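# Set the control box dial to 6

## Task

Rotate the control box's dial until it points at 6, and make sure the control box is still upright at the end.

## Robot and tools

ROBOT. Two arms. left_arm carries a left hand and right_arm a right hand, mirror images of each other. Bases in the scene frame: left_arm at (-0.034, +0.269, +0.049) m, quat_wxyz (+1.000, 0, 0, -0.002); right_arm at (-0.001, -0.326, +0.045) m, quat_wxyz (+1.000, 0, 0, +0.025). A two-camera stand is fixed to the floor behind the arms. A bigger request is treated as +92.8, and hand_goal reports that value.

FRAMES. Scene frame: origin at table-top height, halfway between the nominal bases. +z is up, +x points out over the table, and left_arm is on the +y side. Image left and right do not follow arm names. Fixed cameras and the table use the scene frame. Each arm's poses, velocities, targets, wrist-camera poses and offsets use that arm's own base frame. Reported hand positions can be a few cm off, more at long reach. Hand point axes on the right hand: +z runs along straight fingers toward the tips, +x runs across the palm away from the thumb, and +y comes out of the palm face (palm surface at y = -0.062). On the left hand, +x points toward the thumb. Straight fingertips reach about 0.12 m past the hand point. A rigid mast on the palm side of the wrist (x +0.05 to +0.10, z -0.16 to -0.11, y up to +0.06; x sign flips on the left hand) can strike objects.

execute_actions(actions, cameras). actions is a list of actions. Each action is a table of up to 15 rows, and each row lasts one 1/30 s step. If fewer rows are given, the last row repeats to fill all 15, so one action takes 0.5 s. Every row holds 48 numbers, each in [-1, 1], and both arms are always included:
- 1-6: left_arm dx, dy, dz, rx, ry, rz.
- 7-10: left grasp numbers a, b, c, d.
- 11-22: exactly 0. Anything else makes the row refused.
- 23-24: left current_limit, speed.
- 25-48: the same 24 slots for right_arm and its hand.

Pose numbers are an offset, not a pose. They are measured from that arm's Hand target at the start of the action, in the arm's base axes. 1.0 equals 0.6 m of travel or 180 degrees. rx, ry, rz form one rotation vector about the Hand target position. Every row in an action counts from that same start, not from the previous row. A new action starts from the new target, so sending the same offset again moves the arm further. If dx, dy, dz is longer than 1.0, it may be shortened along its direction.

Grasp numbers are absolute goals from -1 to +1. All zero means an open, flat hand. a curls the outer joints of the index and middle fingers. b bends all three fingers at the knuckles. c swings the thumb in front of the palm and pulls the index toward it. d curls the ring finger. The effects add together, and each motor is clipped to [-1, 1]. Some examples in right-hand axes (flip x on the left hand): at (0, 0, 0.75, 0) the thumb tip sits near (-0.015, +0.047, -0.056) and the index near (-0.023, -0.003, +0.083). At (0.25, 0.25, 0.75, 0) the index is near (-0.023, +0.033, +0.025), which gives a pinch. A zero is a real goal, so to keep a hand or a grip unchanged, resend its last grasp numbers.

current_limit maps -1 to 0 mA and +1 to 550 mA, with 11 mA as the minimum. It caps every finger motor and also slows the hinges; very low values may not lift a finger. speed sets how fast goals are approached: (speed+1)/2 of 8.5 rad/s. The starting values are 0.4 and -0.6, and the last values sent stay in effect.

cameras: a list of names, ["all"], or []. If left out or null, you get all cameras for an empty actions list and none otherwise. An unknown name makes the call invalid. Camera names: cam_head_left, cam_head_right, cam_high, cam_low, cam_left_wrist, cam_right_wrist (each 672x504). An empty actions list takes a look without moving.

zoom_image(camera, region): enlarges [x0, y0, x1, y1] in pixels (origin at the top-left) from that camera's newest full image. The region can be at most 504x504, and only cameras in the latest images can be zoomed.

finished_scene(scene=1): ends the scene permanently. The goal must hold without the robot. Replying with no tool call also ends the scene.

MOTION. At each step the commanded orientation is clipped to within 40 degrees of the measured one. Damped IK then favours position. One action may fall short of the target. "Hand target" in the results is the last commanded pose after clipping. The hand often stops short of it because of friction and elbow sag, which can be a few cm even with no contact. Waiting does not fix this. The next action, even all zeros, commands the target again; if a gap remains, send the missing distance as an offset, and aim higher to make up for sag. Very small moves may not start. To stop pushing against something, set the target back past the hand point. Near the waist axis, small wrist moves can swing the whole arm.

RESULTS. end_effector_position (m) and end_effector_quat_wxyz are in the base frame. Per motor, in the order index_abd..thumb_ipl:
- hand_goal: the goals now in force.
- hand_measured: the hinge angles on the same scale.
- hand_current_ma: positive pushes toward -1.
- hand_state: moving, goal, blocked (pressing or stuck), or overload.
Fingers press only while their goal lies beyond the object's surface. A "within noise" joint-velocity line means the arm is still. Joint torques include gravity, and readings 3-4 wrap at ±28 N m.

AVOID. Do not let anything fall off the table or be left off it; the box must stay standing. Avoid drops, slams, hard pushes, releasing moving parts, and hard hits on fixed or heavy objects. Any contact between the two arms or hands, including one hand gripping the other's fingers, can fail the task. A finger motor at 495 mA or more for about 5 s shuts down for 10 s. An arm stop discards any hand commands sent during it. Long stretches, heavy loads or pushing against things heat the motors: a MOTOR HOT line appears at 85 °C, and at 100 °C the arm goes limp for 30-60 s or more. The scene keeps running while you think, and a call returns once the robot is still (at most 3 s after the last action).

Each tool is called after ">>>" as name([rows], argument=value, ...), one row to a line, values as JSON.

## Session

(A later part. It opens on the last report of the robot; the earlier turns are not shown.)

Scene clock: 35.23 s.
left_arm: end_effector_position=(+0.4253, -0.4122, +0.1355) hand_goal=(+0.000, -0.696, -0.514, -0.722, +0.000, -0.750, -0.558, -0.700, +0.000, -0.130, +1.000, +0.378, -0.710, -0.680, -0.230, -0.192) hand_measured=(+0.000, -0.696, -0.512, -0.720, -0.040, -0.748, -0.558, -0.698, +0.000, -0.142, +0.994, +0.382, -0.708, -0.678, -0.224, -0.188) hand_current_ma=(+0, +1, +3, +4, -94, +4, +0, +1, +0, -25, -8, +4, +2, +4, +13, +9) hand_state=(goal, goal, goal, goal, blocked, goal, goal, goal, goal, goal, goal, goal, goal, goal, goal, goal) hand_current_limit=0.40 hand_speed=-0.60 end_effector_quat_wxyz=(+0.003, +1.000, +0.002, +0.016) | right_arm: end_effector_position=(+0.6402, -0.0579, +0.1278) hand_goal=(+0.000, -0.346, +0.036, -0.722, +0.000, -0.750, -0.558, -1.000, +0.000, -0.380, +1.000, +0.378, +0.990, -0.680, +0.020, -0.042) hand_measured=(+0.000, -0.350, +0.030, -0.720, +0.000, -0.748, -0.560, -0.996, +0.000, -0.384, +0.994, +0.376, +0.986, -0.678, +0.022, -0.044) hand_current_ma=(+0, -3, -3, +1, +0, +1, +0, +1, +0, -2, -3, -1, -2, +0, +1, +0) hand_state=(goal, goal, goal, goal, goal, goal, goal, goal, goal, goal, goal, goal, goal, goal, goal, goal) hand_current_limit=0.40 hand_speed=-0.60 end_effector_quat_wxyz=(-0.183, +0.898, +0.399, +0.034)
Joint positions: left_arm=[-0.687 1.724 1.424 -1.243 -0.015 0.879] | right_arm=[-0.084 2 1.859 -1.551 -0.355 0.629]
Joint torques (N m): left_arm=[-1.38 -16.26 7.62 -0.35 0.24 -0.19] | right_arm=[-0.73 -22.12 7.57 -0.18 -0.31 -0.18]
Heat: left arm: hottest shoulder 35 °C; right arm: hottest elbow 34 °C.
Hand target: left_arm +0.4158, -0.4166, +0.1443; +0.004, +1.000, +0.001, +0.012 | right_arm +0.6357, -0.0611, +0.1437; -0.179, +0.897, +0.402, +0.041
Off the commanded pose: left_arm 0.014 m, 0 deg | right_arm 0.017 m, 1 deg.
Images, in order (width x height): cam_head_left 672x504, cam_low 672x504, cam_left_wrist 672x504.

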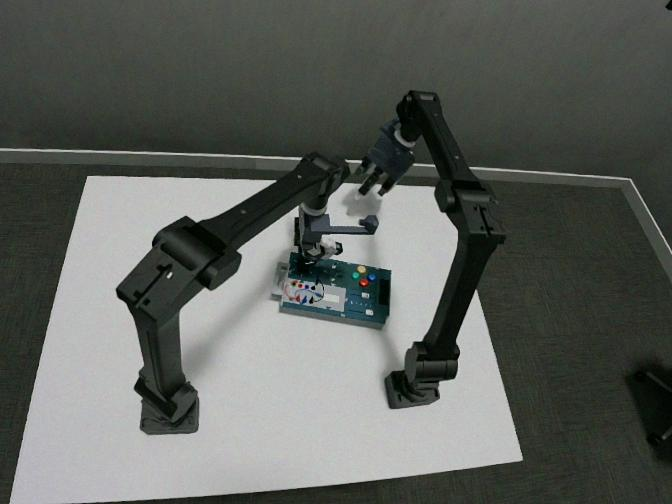

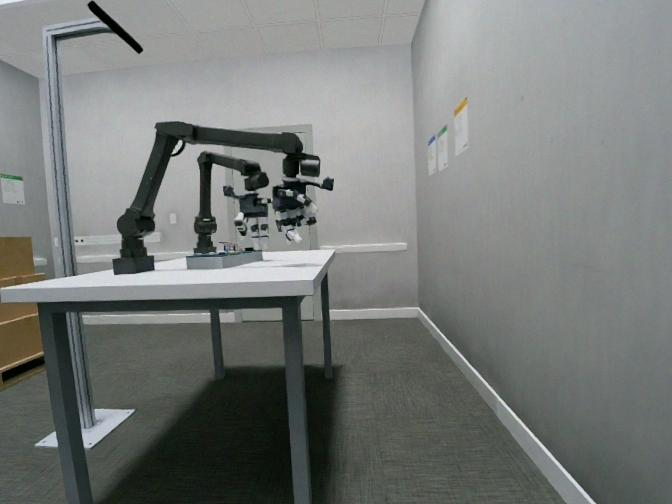

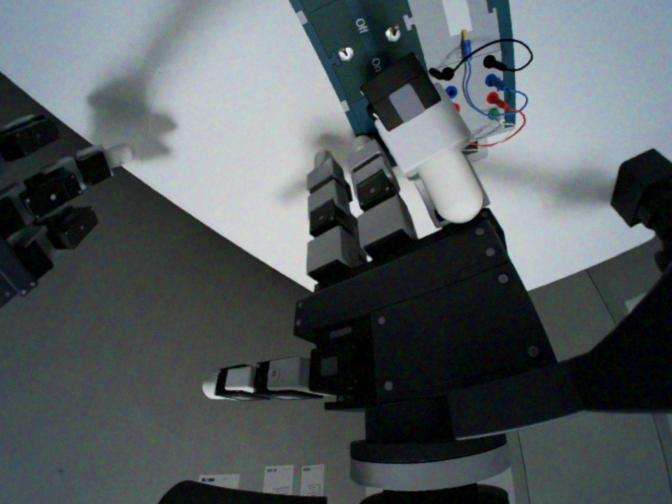

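>>> execute_actions([
  [[0,0,0.008,0,0,0,0,0.114,0,1,0,0,0,0,0,0,0,0,0,0,0,0,0.4,-0.6,0,0,0,0,0,0,0,0.114,1,1,0,0,0,0,0,0,0,0,0,0,0,0,0.4,-0.6],[0,0,0.014,0,0,0,0,0.114,0,1,0,0,0,0,0,0,0,0,0,0,0,0,0.4,-0.6,0,0,0,0,0,0,0,0.114,1,1,0,0,0,0,0,0,0,0,0,0,0,0,0.4,-0.6]],
], cameras=["cam_low", "cam_left_wrist"])

>>> zoom_image(camera="cam_low", region=[230, 225, 270, 260])

Scene clock: 36.60 s.
left_arm: end_effector_position=(+0.4189, -0.4101, +0.1343) hand_goal=(+0.000, -0.696, -0.514, -0.722, +0.000, -0.750, -0.558, -0.700, +0.000, -0.130, +1.000, +0.378, -0.710, -0.680, -0.230, -0.192) hand_measured=(+0.000, -0.696, -0.512, -0.720, -0.040, -0.742, -0.554, -0.698, +0.000, -0.142, +0.994, +0.382, -0.708, -0.678, -0.224, -0.188) hand_current_ma=(+0, +1, +3, +4, -94, +17, +6, +1, +0, -25, -8, +4, +2, +4, +13, +9) hand_state=(goal, goal, goal, goal, blocked, goal, goal, goal, goal, goal, goal, goal, goal, goal, goal, goal) hand_current_limit=0.40 hand_speed=-0.60 end_effector_quat_wxyz=(-0.004, +1.000, +0.000, +0.007) | right_arm: end_effector_position=(+0.6402, -0.0579, +0.1278) hand_goal=(+0.000, -0.346, +0.036, -0.722, +0.000, -0.750, -0.558, -1.000, +0.000, -0.380, +1.000, +0.378, +0.990, -0.680, +0.020, -0.042) hand_measured=(+0.000, -0.350, +0.030, -0.720, +0.000, -0.748, -0.560, -0.996, +0.000, -0.384, +0.994, +0.376, +0.986, -0.678, +0.022, -0.044) hand_current_ma=(+0, -3, -3, +1, +0, +1, +0, +1, +0, -2, -3, -1, -2, +0, +1, +0) hand_state=(goal, goal, goal, goal, goal, goal, goal, goal, goal, goal, goal, goal, goal, goal, goal, goal) hand_current_limit=0.40 hand_speed=-0.60 end_effector_quat_wxyz=(-0.183, +0.898, +0.399, +0.034)
Joint positions: left_arm=[-0.691 1.723 1.424 -1.267 -0.015 0.879] | right_arm=[-0.084 2 1.859 -1.551 -0.355 0.629]
Joint torques (N m): left_arm=[-1.03 -16.62 8.68 -0.21 0.25 -0.18] | right_arm=[-0.62 -22.01 7.57 -0.21 -0.32 -0.18]
Heat: left arm: hottest shoulder 35 °C; right arm: hottest shoulder 34 °C.
Hand target: left_arm +0.4159, -0.4165, +0.1527; +0.004, +1.000, +0.001, +0.012 | right_arm +0.6357, -0.0611, +0.1437; -0.179, +0.897, +0.402, +0.041
Off the commanded pose: left_arm 0.020 m, 1 deg | right_arm 0.017 m, 1 deg.
Images, in order (width x height): cam_low 672x504, cam_left_wrist 672x504.

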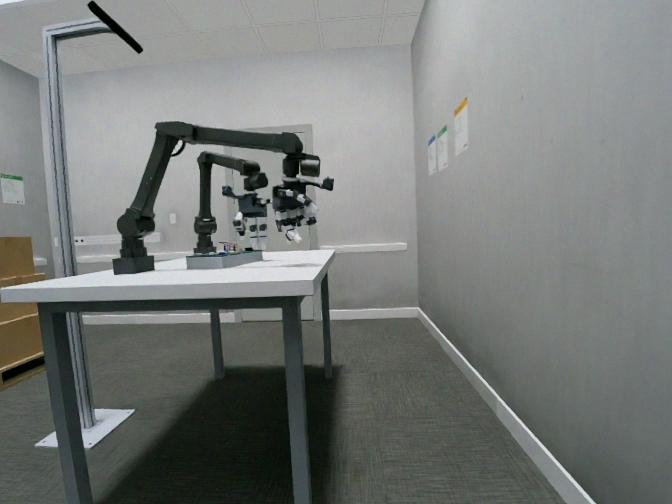

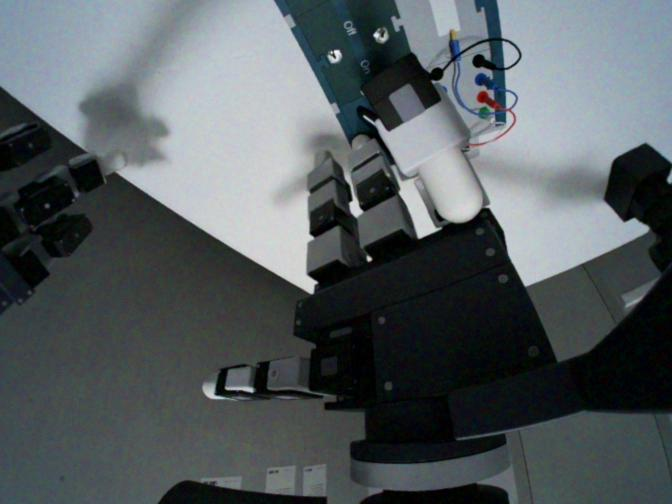

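Scaled by 12.600 from the camera's 672x504 image, which has a finer 960x720 frame.

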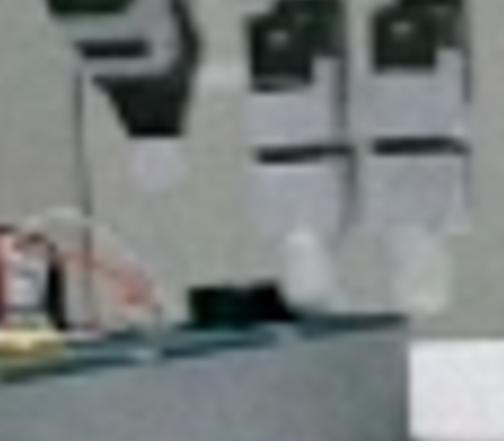

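>>> zoom_image(camera="cam_left_wrist", region=[270, 30, 490, 195])

>>> execute_actions([
  [[0,0,0.005,0,0,0,0,0.114,0,1,0,0,0,0,0,0,0,0,0,0,0,0,0.4,-0.6,0,0,0,0,0,0,0,0.114,1,1,0,0,0,0,0,0,0,0,0,0,0,0,0.4,-0.6],[0,0,0.01,0,0,0,0,0.114,0,1,0,0,0,0,0,0,0,0,0,0,0,0,0.4,-0.6,0,0,0,0,0,0,0,0.114,1,1,0,0,0,0,0,0,0,0,0,0,0,0,0.4,-0.6]],
], cameras=["cam_low", "cam_left_wrist"])

>>> zoom_image(camera="cam_low", region=[230, 225, 270, 260])

>>> zoom_image(camera="cam_left_wrist", region=[270, 30, 490, 195])

Scaled by 2.291 from the camera's 672x504 image, which has a finer 960x720 frame.

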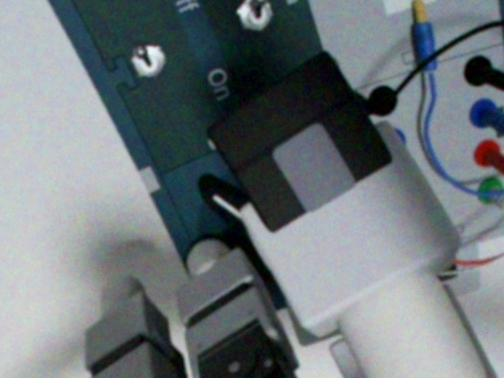

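Scene clock: 37.67 s.
left_arm: end_effector_position=(+0.4164, -0.4081, +0.1336) hand_goal=(+0.000, -0.696, -0.514, -0.722, +0.000, -0.750, -0.558, -0.700, +0.000, -0.130, +1.000, +0.378, -0.710, -0.680, -0.230, -0.192) hand_measured=(+0.000, -0.696, -0.512, -0.720, -0.040, -0.738, -0.552, -0.698, +0.000, -0.142, +0.994, +0.382, -0.708, -0.678, -0.224, -0.188) hand_current_ma=(+0, +1, +3, +4, -94, +25, +9, +1, +0, -25, -8, +4, +2, +4, +13, +9) hand_state=(goal, goal, goal, goal, blocked, goal, goal, goal, goal, goal, goal, goal, goal, goal, goal, goal) hand_current_limit=0.40 hand_speed=-0.60 end_effector_quat_wxyz=(-0.008, +1.000, +0.000, +0.002) | right_arm: end_effector_position=(+0.6402, -0.0579, +0.1278) hand_goal=(+0.000, -0.346, +0.036, -0.722, +0.000, -0.750, -0.558, -1.000, +0.000, -0.380, +1.000, +0.378, +0.990, -0.680, +0.020, -0.042) hand_measured=(+0.000, -0.350, +0.030, -0.720, +0.000, -0.748, -0.560, -0.996, +0.000, -0.384, +0.994, +0.376, +0.986, -0.678, +0.022, -0.044) hand_current_ma=(+0, -3, -3, +1, +0, +1, +0, +1, +0, -2, -3, -1, -2, +0, +1, +0) hand_state=(goal, goal, goal, goal, goal, goal, goal, goal, goal, goal, goal, goal, goal, goal, goal, goal) hand_current_limit=0.40 hand_speed=-0.60 end_effector_quat_wxyz=(-0.183, +0.898, +0.399, +0.034)
Joint positions: left_arm=[-0.691 1.722 1.424 -1.28 -0.015 0.879] | right_arm=[-0.084 2 1.859 -1.551 -0.355 0.629]
Joint torques (N m): left_arm=[-1.2 -16.97 9.36 -0.36 0.26 -0.18] | right_arm=[-0.62 -22.01 7.54 -0.23 -0.32 -0.18]
Heat: left arm: hottest shoulder 35 °C; right arm: hottest shoulder 34 °C.
Hand target: left_arm +0.4158, -0.4164, +0.1587; +0.004, +1.000, +0.001, +0.012 | right_arm +0.6357, -0.0611, +0.1437; -0.179, +0.897, +0.402, +0.041
Off the commanded pose: left_arm 0.027 m, 2 deg | right_arm 0.017 m, 1 deg.
Images, in order (width x height): cam_low 672x504, cam_left_wrist 672x504.

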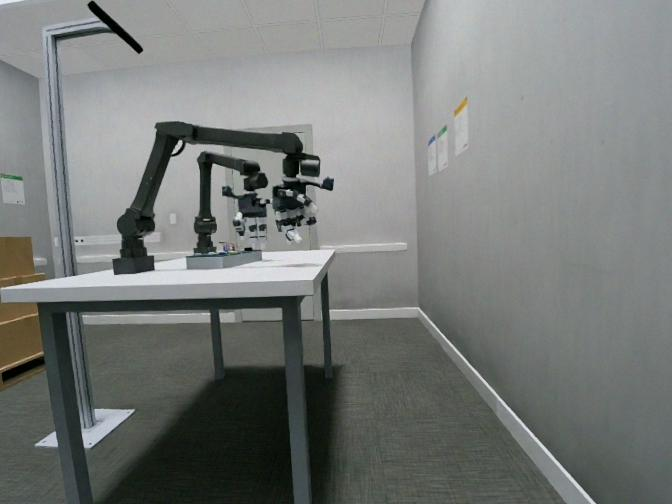

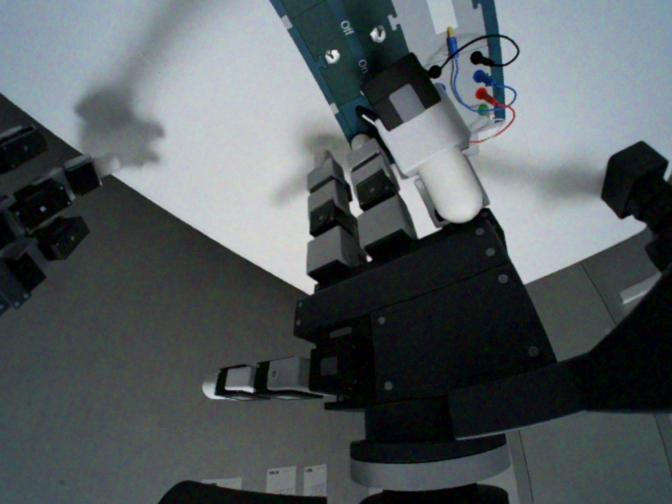

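Scaled by 12.600 from the camera's 672x504 image, which has a finer 960x720 frame.

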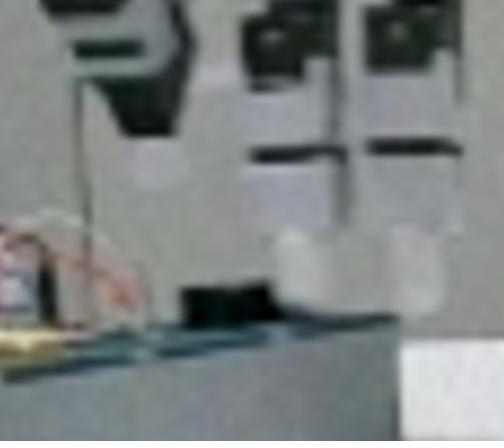

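Scaled by 2.291 from the camera's 672x504 image, which has a finer 960x720 frame.

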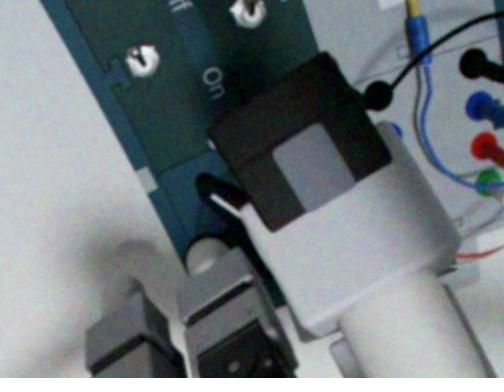

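>>> execute_actions([
  [[0.002,0,0.02,0,0,0,0,0.114,0,1,0,0,0,0,0,0,0,0,0,0,0,0,0.4,-0.6,0,0,0,0,0,0,0,0.114,1,1,0,0,0,0,0,0,0,0,0,0,0,0,0.4,-0.6],[0.005,0,0.035,0,0,0,0,0.114,0,1,0,0,0,0,0,0,0,0,0,0,0,0,0.4,-0.6,0,0,0,0,0,0,0,0.114,1,1,0,0,0,0,0,0,0,0,0,0,0,0,0.4,-0.6]],
], cameras=["cam_low", "cam_left_wrist", "cam_head_left", "cam_high"])

>>> zoom_image(camera="cam_low", region=[230, 225, 270, 260])

>>> zoom_image(camera="cam_left_wrist", region=[270, 30, 490, 195])

>>> zoom_image(camera="cam_head_left", region=[270, 220, 350, 290])

Scene clock: 38.83 s.
left_arm: end_effector_position=(+0.4108, -0.4039, +0.1448) hand_goal=(+0.000, -0.696, -0.514, -0.722, +0.000, -0.750, -0.558, -0.700, +0.000, -0.130, +1.000, +0.378, -0.710, -0.680, -0.230, -0.192) hand_measured=(+0.000, -0.696, -0.512, -0.720, -0.014, -0.742, -0.552, -0.698, +0.000, -0.142, +0.994, +0.382, -0.708, -0.678, -0.224, -0.188) hand_current_ma=(+0, +1, +3, +4, -25, +17, +9, +2, +0, -25, -8, +4, +2, +4, +13, +9) hand_state=(goal, goal, goal, goal, goal, goal, goal, goal, goal, goal, goal, goal, goal, goal, goal, goal) hand_current_limit=0.40 hand_speed=-0.60 end_effector_quat_wxyz=(-0.017, +1.000, +0.000, -0.011) | right_arm: end_effector_position=(+0.6402, -0.0579, +0.1278) hand_goal=(+0.000, -0.346, +0.036, -0.722, +0.000, -0.750, -0.558, -1.000, +0.000, -0.380, +1.000, +0.378, +0.990, -0.680, +0.020, -0.042) hand_measured=(+0.000, -0.350, +0.030, -0.720, +0.000, -0.748, -0.560, -0.996, +0.000, -0.384, +0.994, +0.376, +0.986, -0.678, +0.022, -0.044) hand_current_ma=(+0, -3, -3, +1, +0, +1, +0, +1, +0, -2, -3, -1, -2, +0, +1, +0) hand_state=(goal, goal, goal, goal, goal, goal, goal, goal, goal, goal, goal, goal, goal, goal, goal, goal) hand_current_limit=0.40 hand_speed=-0.60 end_effector_quat_wxyz=(-0.183, +0.898, +0.399, +0.034)
Joint positions: left_arm=[-0.691 1.714 1.449 -1.344 -0.013 0.879] | right_arm=[-0.084 2 1.859 -1.551 -0.355 0.629]
Joint torques (N m): left_arm=[-0.73 -16.85 10.91 -0.01 0.17 -0.13] | right_arm=[-0.67 -21.95 7.58 -0.21 -0.31 -0.18]
Heat: left arm: hottest elbow 36 °C; right arm: hottest elbow 35 °C.
Hand target: left_arm +0.4188, -0.4165, +0.1796; +0.004, +1.000, +0.001, +0.012 | right_arm +0.6357, -0.0611, +0.1437; -0.179, +0.897, +0.402, +0.041
Off the commanded pose: left_arm 0.038 m, 4 deg | right_arm 0.017 m, 1 deg.
Images, in order (width x height): cam_head_left 672x504, cam_high 672x504, cam_low 672x504, cam_left_wrist 672x504.

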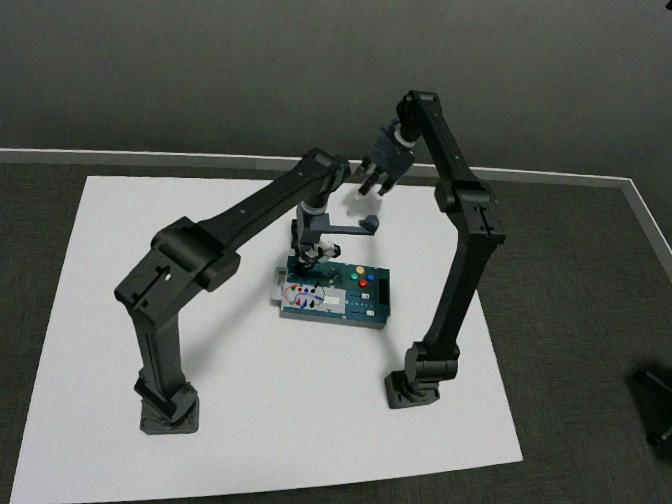

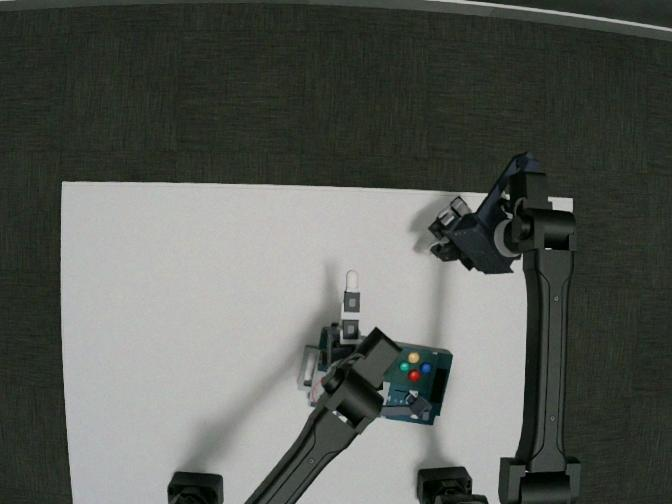

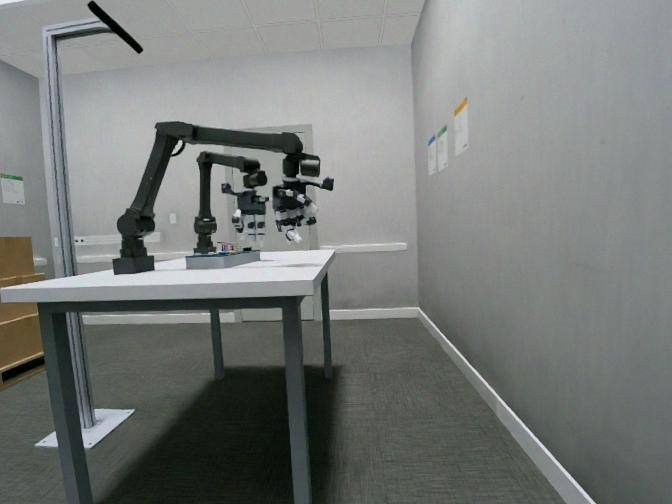

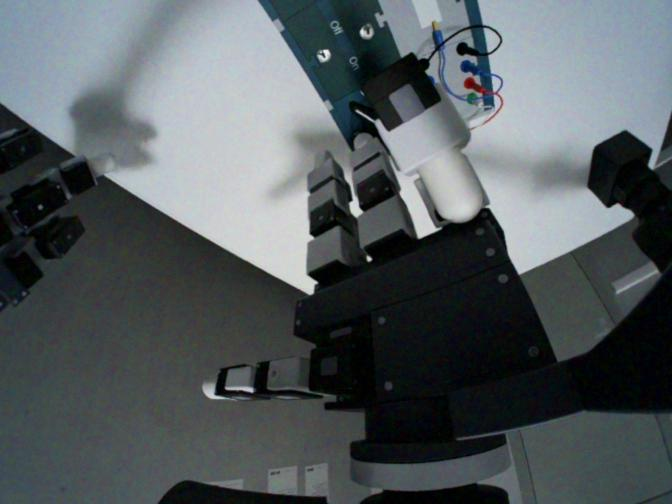

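Scaled by 12.600 from the camera's 672x504 image, which has a finer 960x720 frame.

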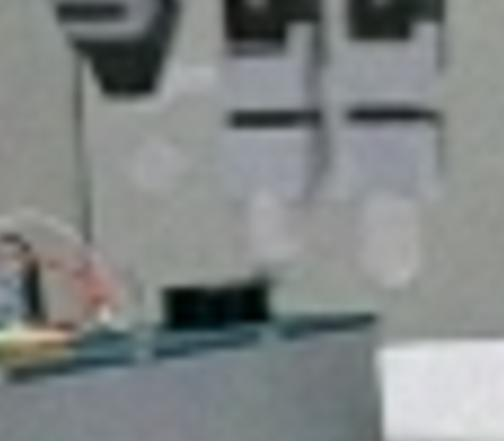

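Scaled by 2.291 from the camera's 672x504 image, which has a finer 960x720 frame.

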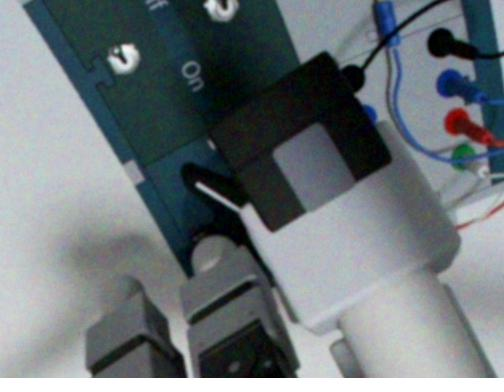

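Scaled by 6.300 from the camera's 672x504 image, which has a finer 960x720 frame.

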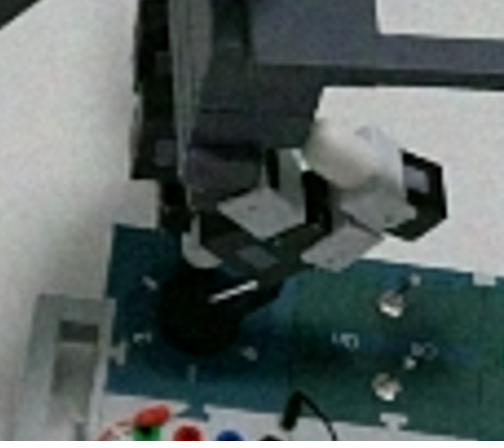

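>>> execute_actions([
  [[0.01,0,0,0,0,0,0,0.114,0,1,0,0,0,0,0,0,0,0,0,0,0,0,0.4,-0.6,0,0,0,0,0,0,0,0.114,1,1,0,0,0,0,0,0,0,0,0,0,0,0,0.4,-0.6],[0.0187,0,0,0,0,0,0,0.114,0,1,0,0,0,0,0,0,0,0,0,0,0,0,0.4,-0.6,0,0,0,0,0,0,0,0.114,1,1,0,0,0,0,0,0,0,0,0,0,0,0,0.4,-0.6]],
], cameras=["cam_low", "cam_left_wrist", "cam_head_left"])

>>> zoom_image(camera="cam_low", region=[230, 225, 270, 260])

>>> zoom_image(camera="cam_left_wrist", region=[270, 30, 490, 195])

>>> zoom_image(camera="cam_head_left", region=[270, 220, 350, 290])

Scene clock: 40.10 s.
left_arm: end_effector_position=(+0.4161, -0.4084, +0.1563) hand_goal=(+0.000, -0.696, -0.514, -0.722, +0.000, -0.750, -0.558, -0.700, +0.000, -0.130, +1.000, +0.378, -0.710, -0.680, -0.230, -0.192) hand_measured=(+0.000, -0.696, -0.512, -0.720, -0.004, -0.744, -0.554, -0.698, +0.000, -0.142, +0.994, +0.382, -0.708, -0.678, -0.224, -0.188) hand_current_ma=(+0, +1, +3, +4, -4, +11, +5, +2, +0, -25, -8, +4, +2, +4, +13, +9) hand_state=(goal, goal, goal, goal, goal, goal, goal, goal, goal, goal, goal, goal, goal, goal, goal, goal) hand_current_limit=0.40 hand_speed=-0.60 end_effector_quat_wxyz=(-0.011, +1.000, +0.000, -0.004) | right_arm: end_effector_position=(+0.6402, -0.0579, +0.1278) hand_goal=(+0.000, -0.346, +0.036, -0.722, +0.000, -0.750, -0.558, -1.000, +0.000, -0.380, +1.000, +0.378, +0.990, -0.680, +0.020, -0.042) hand_measured=(+0.000, -0.350, +0.030, -0.720, +0.000, -0.748, -0.560, -0.996, +0.000, -0.384, +0.994, +0.376, +0.986, -0.678, +0.022, -0.044) hand_current_ma=(+0, -3, -3, +1, +0, +1, +0, +1, +0, -2, -3, -1, -2, +0, +1, +0) hand_state=(goal, goal, goal, goal, goal, goal, goal, goal, goal, goal, goal, goal, goal, goal, goal, goal) hand_current_limit=0.40 hand_speed=-0.60 end_effector_quat_wxyz=(-0.183, +0.898, +0.399, +0.034)
Joint positions: left_arm=[-0.691 1.714 1.477 -1.354 -0.012 0.879] | right_arm=[-0.084 2 1.859 -1.551 -0.355 0.629]
Joint torques (N m): left_arm=[0.32 -14.97 11.18 0.08 0.14 0.02] | right_arm=[-0.67 -22.01 7.54 -0.21 -0.32 -0.18]
Heat: left arm: hottest elbow 36 °C; right arm: hottest elbow 35 °C.
Hand target: left_arm +0.4300, -0.4164, +0.1796; +0.004, +1.000, +0.001, +0.012 | right_arm +0.6357, -0.0611, +0.1437; -0.179, +0.897, +0.402, +0.041
Off the commanded pose: left_arm 0.028 m, 3 deg | right_arm 0.017 m, 1 deg.
Images, in order (width x height): cam_head_left 672x504, cam_low 672x504, cam_left_wrist 672x504.

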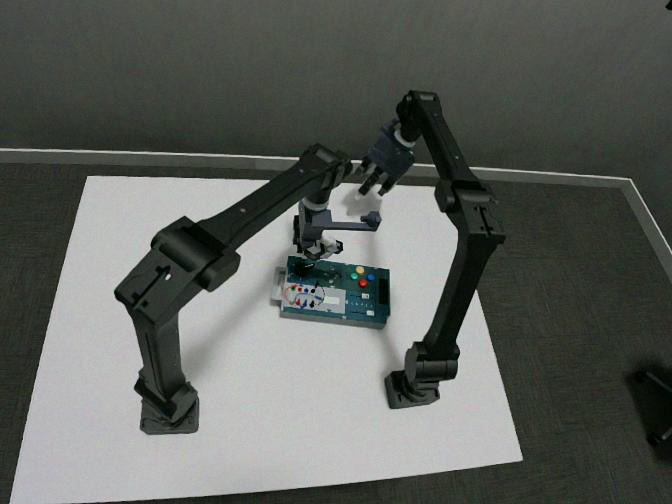

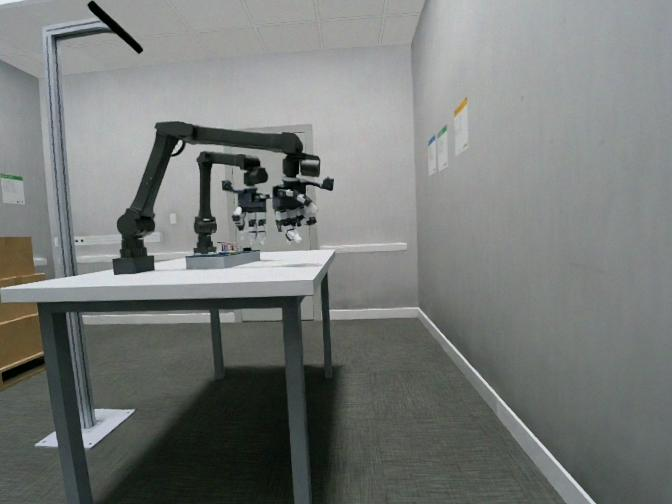

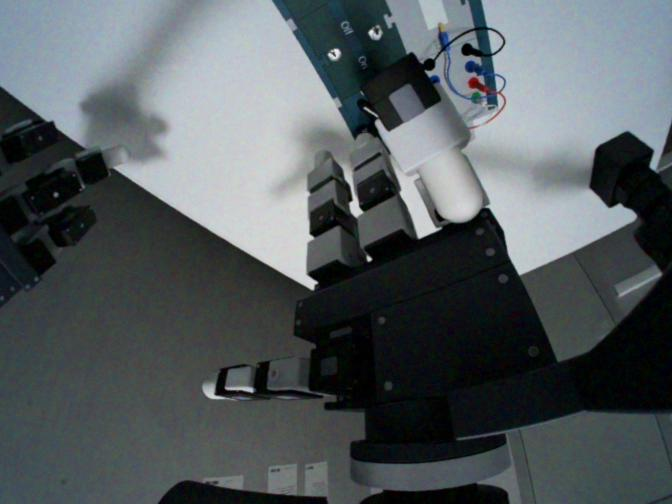

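Scaled by 12.600 from the camera's 672x504 image, which has a finer 960x720 frame.

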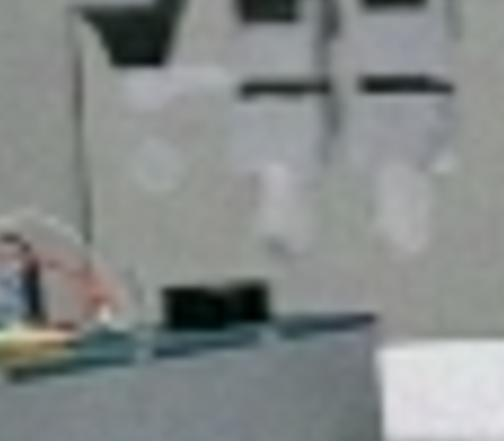

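Scaled by 2.291 from the camera's 672x504 image, which has a finer 960x720 frame.

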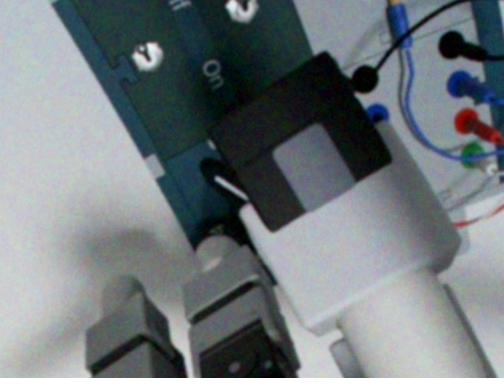

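Scaled by 6.300 from the camera's 672x504 image, which has a finer 960x720 frame.

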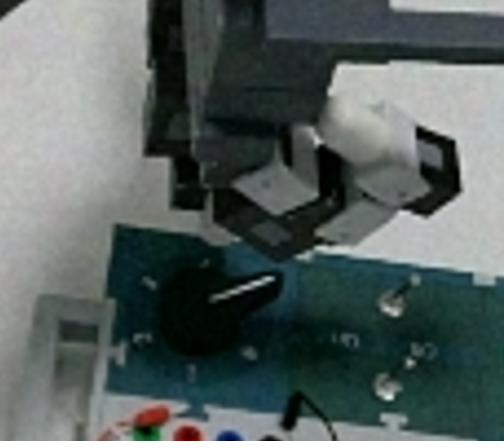

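>>> execute_actions([
  [[-0.002,0.004,-0.025,0,0,0,0,0.114,0,1,0,0,0,0,0,0,0,0,0,0,0,0,0.4,-0.6,0,0,0,0,0,0,0,0.114,1,1,0,0,0,0,0,0,0,0,0,0,0,0,0.4,-0.6],[-0.005,0.009,-0.05,0,0,0,0,0.114,0,1,0,0,0,0,0,0,0,0,0,0,0,0,0.4,-0.6,0,0,0,0,0,0,0,0.114,1,1,0,0,0,0,0,0,0,0,0,0,0,0,0.4,-0.6]],
], cameras=["cam_low", "cam_left_wrist", "cam_head_left"])

>>> zoom_image(camera="cam_low", region=[230, 225, 270, 260])

>>> zoom_image(camera="cam_left_wrist", region=[270, 30, 490, 195])

Scene clock: 41.37 s.
left_arm: end_effector_position=(+0.4222, -0.4120, +0.1502) hand_goal=(+0.000, -0.696, -0.514, -0.722, +0.000, -0.750, -0.558, -0.700, +0.000, -0.130, +1.000, +0.378, -0.710, -0.680, -0.230, -0.192) hand_measured=(+0.000, -0.696, -0.512, -0.720, -0.002, -0.746, -0.554, -0.698, +0.000, -0.142, +0.994, +0.382, -0.708, -0.678, -0.224, -0.188) hand_current_ma=(+0, +1, +3, +4, -4, +8, +5, +2, +0, -25, -8, +4, +2, +4, +13, +9) hand_state=(goal, goal, goal, goal, goal, goal, goal, goal, goal, goal, goal, goal, goal, goal, goal, goal) hand_current_limit=0.40 hand_speed=-0.60 end_effector_quat_wxyz=(+0.000, +1.000, +0.001, +0.010) | right_arm: end_effector_position=(+0.6402, -0.0579, +0.1278) hand_goal=(+0.000, -0.346, +0.036, -0.722, +0.000, -0.750, -0.558, -1.000, +0.000, -0.380, +1.000, +0.378, +0.990, -0.680, +0.020, -0.042) hand_measured=(+0.000, -0.350, +0.030, -0.720, +0.000, -0.748, -0.560, -0.996, +0.000, -0.384, +0.994, +0.376, +0.986, -0.678, +0.022, -0.044) hand_current_ma=(+0, -3, -3, +1, +0, +1, +0, +1, +0, -2, -3, -1, -2, +0, +1, +0) hand_state=(goal, goal, goal, goal, goal, goal, goal, goal, goal, goal, goal, goal, goal, goal, goal, goal) hand_current_limit=0.40 hand_speed=-0.60 end_effector_quat_wxyz=(-0.183, +0.898, +0.399, +0.034)
Joint positions: left_arm=[-0.69 1.714 1.454 -1.295 -0.012 0.879] | right_arm=[-0.084 2 1.859 -1.551 -0.355 0.629]
Joint torques (N m): left_arm=[0.5 -14.45 7.51 0.92 0.14 0.07] | right_arm=[-0.62 -22.07 7.54 -0.23 -0.31 -0.19]
Heat: left arm: hottest elbow 36 °C; right arm: hottest elbow 35 °C.
Hand target: left_arm +0.4271, -0.4110, +0.1497; +0.004, +1.000, +0.001, +0.012 | right_arm +0.6357, -0.0611, +0.1437; -0.179, +0.897, +0.402, +0.041
Off the commanded pose: left_arm 0.005 m, 0 deg | right_arm 0.017 m, 1 deg.
Images, in order (width x height): cam_head_left 672x504, cam_low 672x504, cam_left_wrist 672x504.

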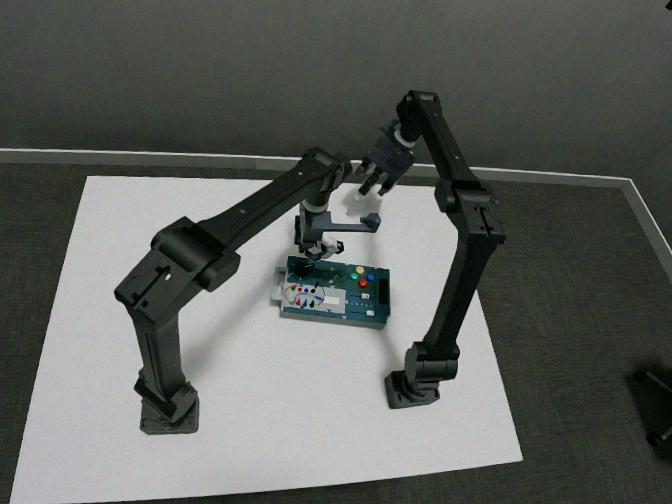

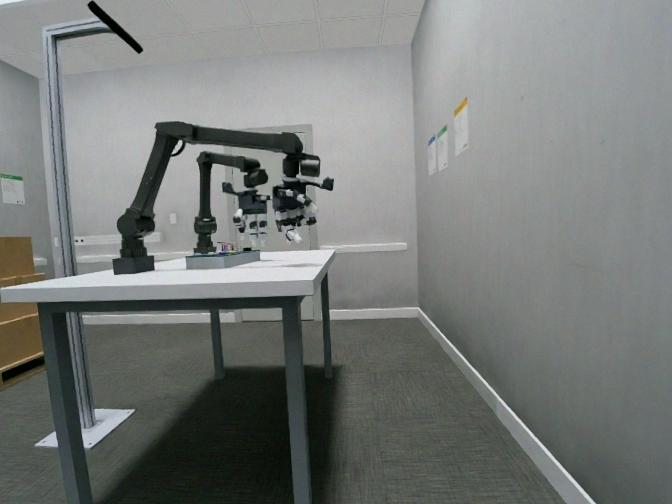

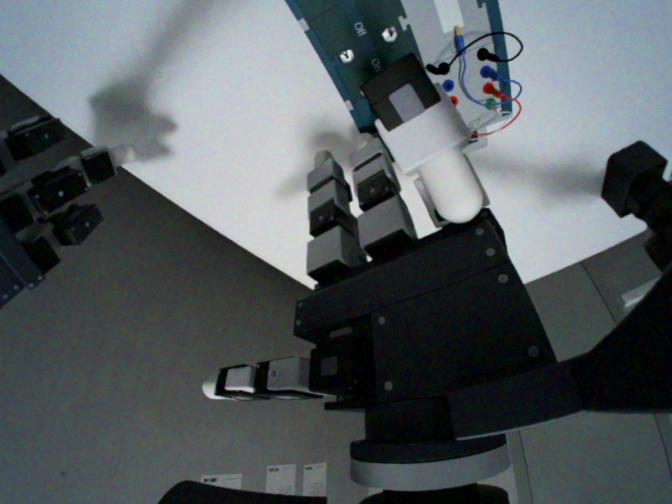

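Scaled by 12.600 from the camera's 672x504 image, which has a finer 960x720 frame.

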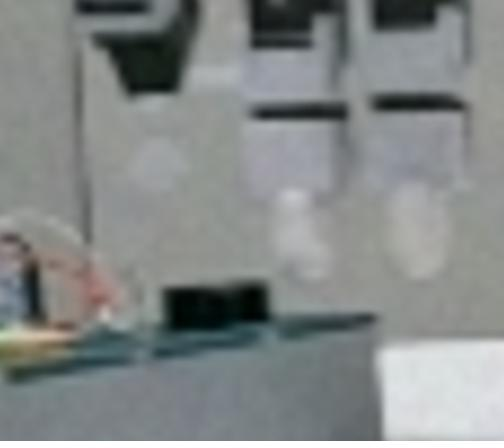

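Scaled by 2.291 from the camera's 672x504 image, which has a finer 960x720 frame.

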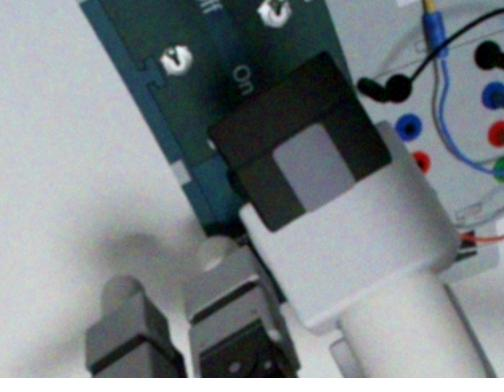

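>>> execute_actions([
  [[0,0.007,-0.01,0,0,0,0,0.114,0,1,0,0,0,0,0,0,0,0,0,0,0,0,0.4,-0.6,0,0,0,0,0,0,0,0.114,1,1,0,0,0,0,0,0,0,0,0,0,0,0,0.4,-0.6],[0,0.0133,-0.0195,0,0,0,0,0.114,0,1,0,0,0,0,0,0,0,0,0,0,0,0,0.4,-0.6,0,0,0,0,0,0,0,0.114,1,1,0,0,0,0,0,0,0,0,0,0,0,0,0.4,-0.6]],
], cameras=["cam_low", "cam_left_wrist", "cam_head_left"])

>>> zoom_image(camera="cam_low", region=[230, 225, 270, 260])

>>> zoom_image(camera="cam_left_wrist", region=[270, 30, 490, 195])

>>> zoom_image(camera="cam_head_left", region=[270, 220, 350, 290])

Scene clock: 57.83 s.
left_arm: end_effector_position=(+0.4235, -0.4027, +0.1359) hand_goal=(+0.000, -0.696, -0.514, -0.722, +0.000, -0.750, -0.558, -0.700, +0.000, -0.130, +1.000, +0.378, -0.710, -0.680, -0.230, -0.192) hand_measured=(+0.000, -0.696, -0.512, -0.720, -0.002, -0.746, -0.554, -0.698, +0.000, -0.142, +0.994, +0.382, -0.708, -0.678, -0.224, -0.188) hand_current_ma=(+0, +1, +3, +4, -3, +8, +5, +2, +0, -25, -8, +4, +2, +4, +13, +9) hand_state=(goal, goal, goal, goal, goal, goal, goal, goal, goal, goal, goal, goal, goal, goal, goal, goal) hand_current_limit=0.40 hand_speed=-0.60 end_effector_quat_wxyz=(-0.001, +1.000, +0.005, +0.008) | right_arm: end_effector_position=(+0.6402, -0.0579, +0.1278) hand_goal=(+0.000, -0.346, +0.036, -0.722, +0.000, -0.750, -0.558, -1.000, +0.000, -0.380, +1.000, +0.378, +0.990, -0.680, +0.020, -0.042) hand_measured=(+0.000, -0.350, +0.030, -0.720, +0.000, -0.748, -0.560, -0.996, +0.000, -0.384, +0.994, +0.376, +0.986, -0.678, +0.022, -0.044) hand_current_ma=(+0, -3, -3, +1, +0, +1, +0, +1, +0, -2, -3, -1, -2, +0, +1, +0) hand_state=(goal, goal, goal, goal, goal, goal, goal, goal, goal, goal, goal, goal, goal, goal, goal, goal) hand_current_limit=0.40 hand_speed=-0.60 end_effector_quat_wxyz=(-0.183, +0.898, +0.399, +0.034)
Joint positions: left_arm=[-0.675 1.714 1.416 -1.261 -0.012 0.886] | right_arm=[-0.084 2 1.859 -1.551 -0.355 0.629]
Joint torques (N m): left_arm=[0.32 -14.86 7.43 0.94 0.12 0.15] | right_arm=[-0.56 -22.01 7.57 -0.23 -0.31 -0.18]
Heat: left arm: hottest elbow 37 °C; right arm: hottest elbow 35 °C.
Hand target: left_arm +0.4271, -0.4030, +0.1380; +0.004, +1.000, +0.001, +0.012 | right_arm +0.6357, -0.0611, +0.1437; -0.179, +0.897, +0.402, +0.041
Off the commanded pose: left_arm 0.004 m, 1 deg | right_arm 0.017 m, 1 deg.
Images, in order (width x height): cam_head_left 672x504, cam_low 672x504, cam_left_wrist 672x504.

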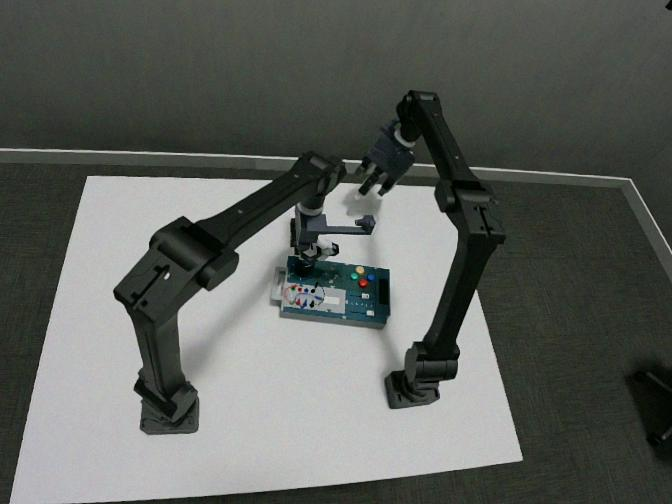

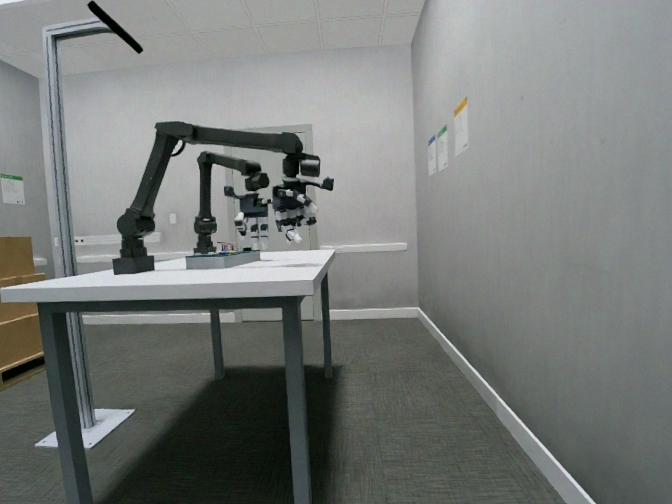

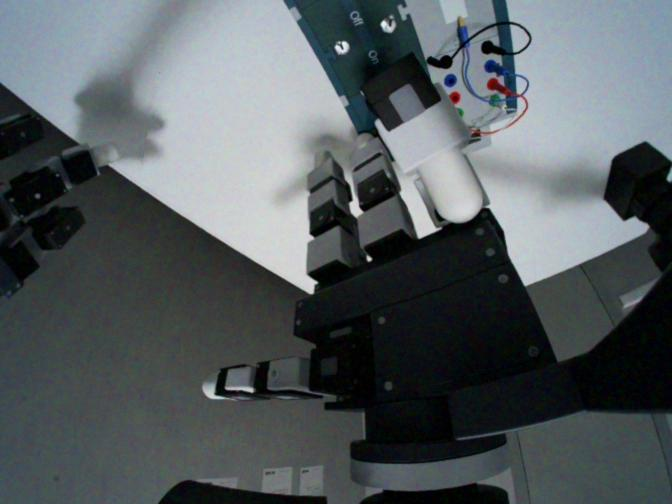

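Scaled by 12.600 from the camera's 672x504 image, which has a finer 960x720 frame.

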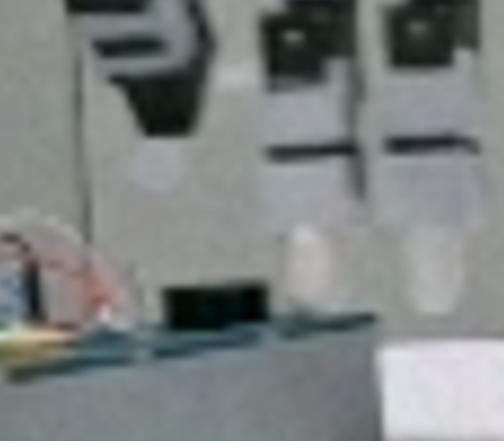

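Scaled by 2.291 from the camera's 672x504 image, which has a finer 960x720 frame.

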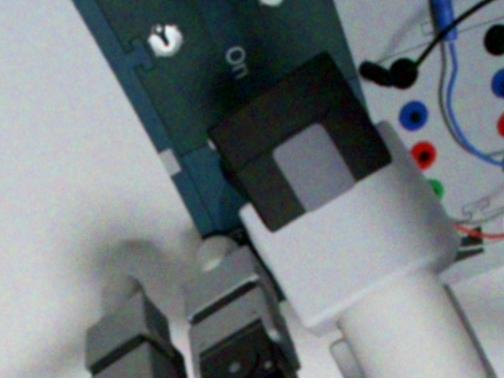

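Scaled by 6.300 from the camera's 672x504 image, which has a finer 960x720 frame.

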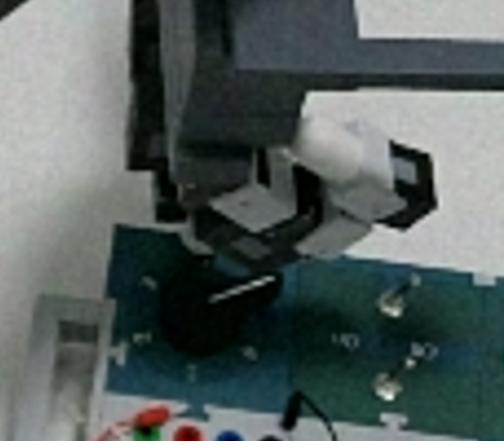

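>>> execute_actions([
  [[0,0,0.025,0,0,0,0,0.114,0,1,0,0,0,0,0,0,0,0,0,0,0,0,0.4,-0.6,0,0,0,0,0,0,0,0.114,1,1,0,0,0,0,0,0,0,0,0,0,0,0,0.4,-0.6],[0.003,0,0.055,0,0,0,0,0.114,0,1,0,0,0,0,0,0,0,0,0,0,0,0,0.4,-0.6,0,0,0,0,0,0,0,0.114,1,1,0,0,0,0,0,0,0,0,0,0,0,0,0.4,-0.6]],
  [[0.003,0,0,0,0,0,0,0.114,0,1,0,0,0,0,0,0,0,0,0,0,0,0,0.4,-0.6,0,0,0,0,0,0,0,0.114,1,1,0,0,0,0,0,0,0,0,0,0,0,0,0.4,-0.6]],
], cameras=[])

Scene clock: 59.77 s.
left_arm: end_effector_position=(+0.4161, -0.3958, +0.1387) hand_goal=(+0.000, -0.696, -0.514, -0.722, +0.000, -0.750, -0.558, -0.700, +0.000, -0.130, +1.000, +0.378, -0.710, -0.680, -0.230, -0.192) hand_measured=(+0.000, -0.696, -0.512, -0.720, -0.008, -0.746, -0.556, -0.698, +0.000, -0.142, +0.994, +0.382, -0.708, -0.678, -0.224, -0.188) hand_current_ma=(+0, +1, +3, +4, -13, +8, +4, +2, +0, -25, -8, +4, +2, +4, +13, +9) hand_state=(goal, goal, goal, goal, goal, goal, goal, goal, goal, goal, goal, goal, goal, goal, goal, goal) hand_current_limit=0.40 hand_speed=-0.60 end_effector_quat_wxyz=(-0.016, +1.000, +0.004, -0.011) | right_arm: end_effector_position=(+0.6402, -0.0579, +0.1278) hand_goal=(+0.000, -0.346, +0.036, -0.722, +0.000, -0.750, -0.558, -1.000, +0.000, -0.380, +1.000, +0.378, +0.990, -0.680, +0.020, -0.042) hand_measured=(+0.000, -0.350, +0.030, -0.720, +0.000, -0.748, -0.560, -0.996, +0.000, -0.384, +0.994, +0.376, +0.986, -0.678, +0.022, -0.044) hand_current_ma=(+0, -3, -3, +1, +0, +1, +0, +1, +0, -2, -3, -1, -2, +0, +1, +0) hand_state=(goal, goal, goal, goal, goal, goal, goal, goal, goal, goal, goal, goal, goal, goal, goal, goal) hand_current_limit=0.40 hand_speed=-0.60 end_effector_quat_wxyz=(-0.183, +0.898, +0.399, +0.034)
Joint positions: left_arm=[-0.673 1.714 1.432 -1.325 -0.012 0.89] | right_arm=[-0.084 2 1.859 -1.551 -0.355 0.629]
Joint torques (N m): left_arm=[0.44 -16.26 11.1 0.06 0.11 0.12] | right_arm=[-0.67 -21.95 7.58 -0.21 -0.31 -0.19]
Heat: left arm: hottest elbow 37 °C; right arm: hottest elbow 35 °C.
Hand target: left_arm +0.4307, -0.4031, +0.1710; +0.004, +1.000, +0.001, +0.012 | right_arm +0.6357, -0.0611, +0.1437; -0.179, +0.897, +0.402, +0.041
Off the commanded pose: left_arm 0.036 m, 3 deg | right_arm 0.017 m, 1 deg.
No camera images: "cameras" was empty.


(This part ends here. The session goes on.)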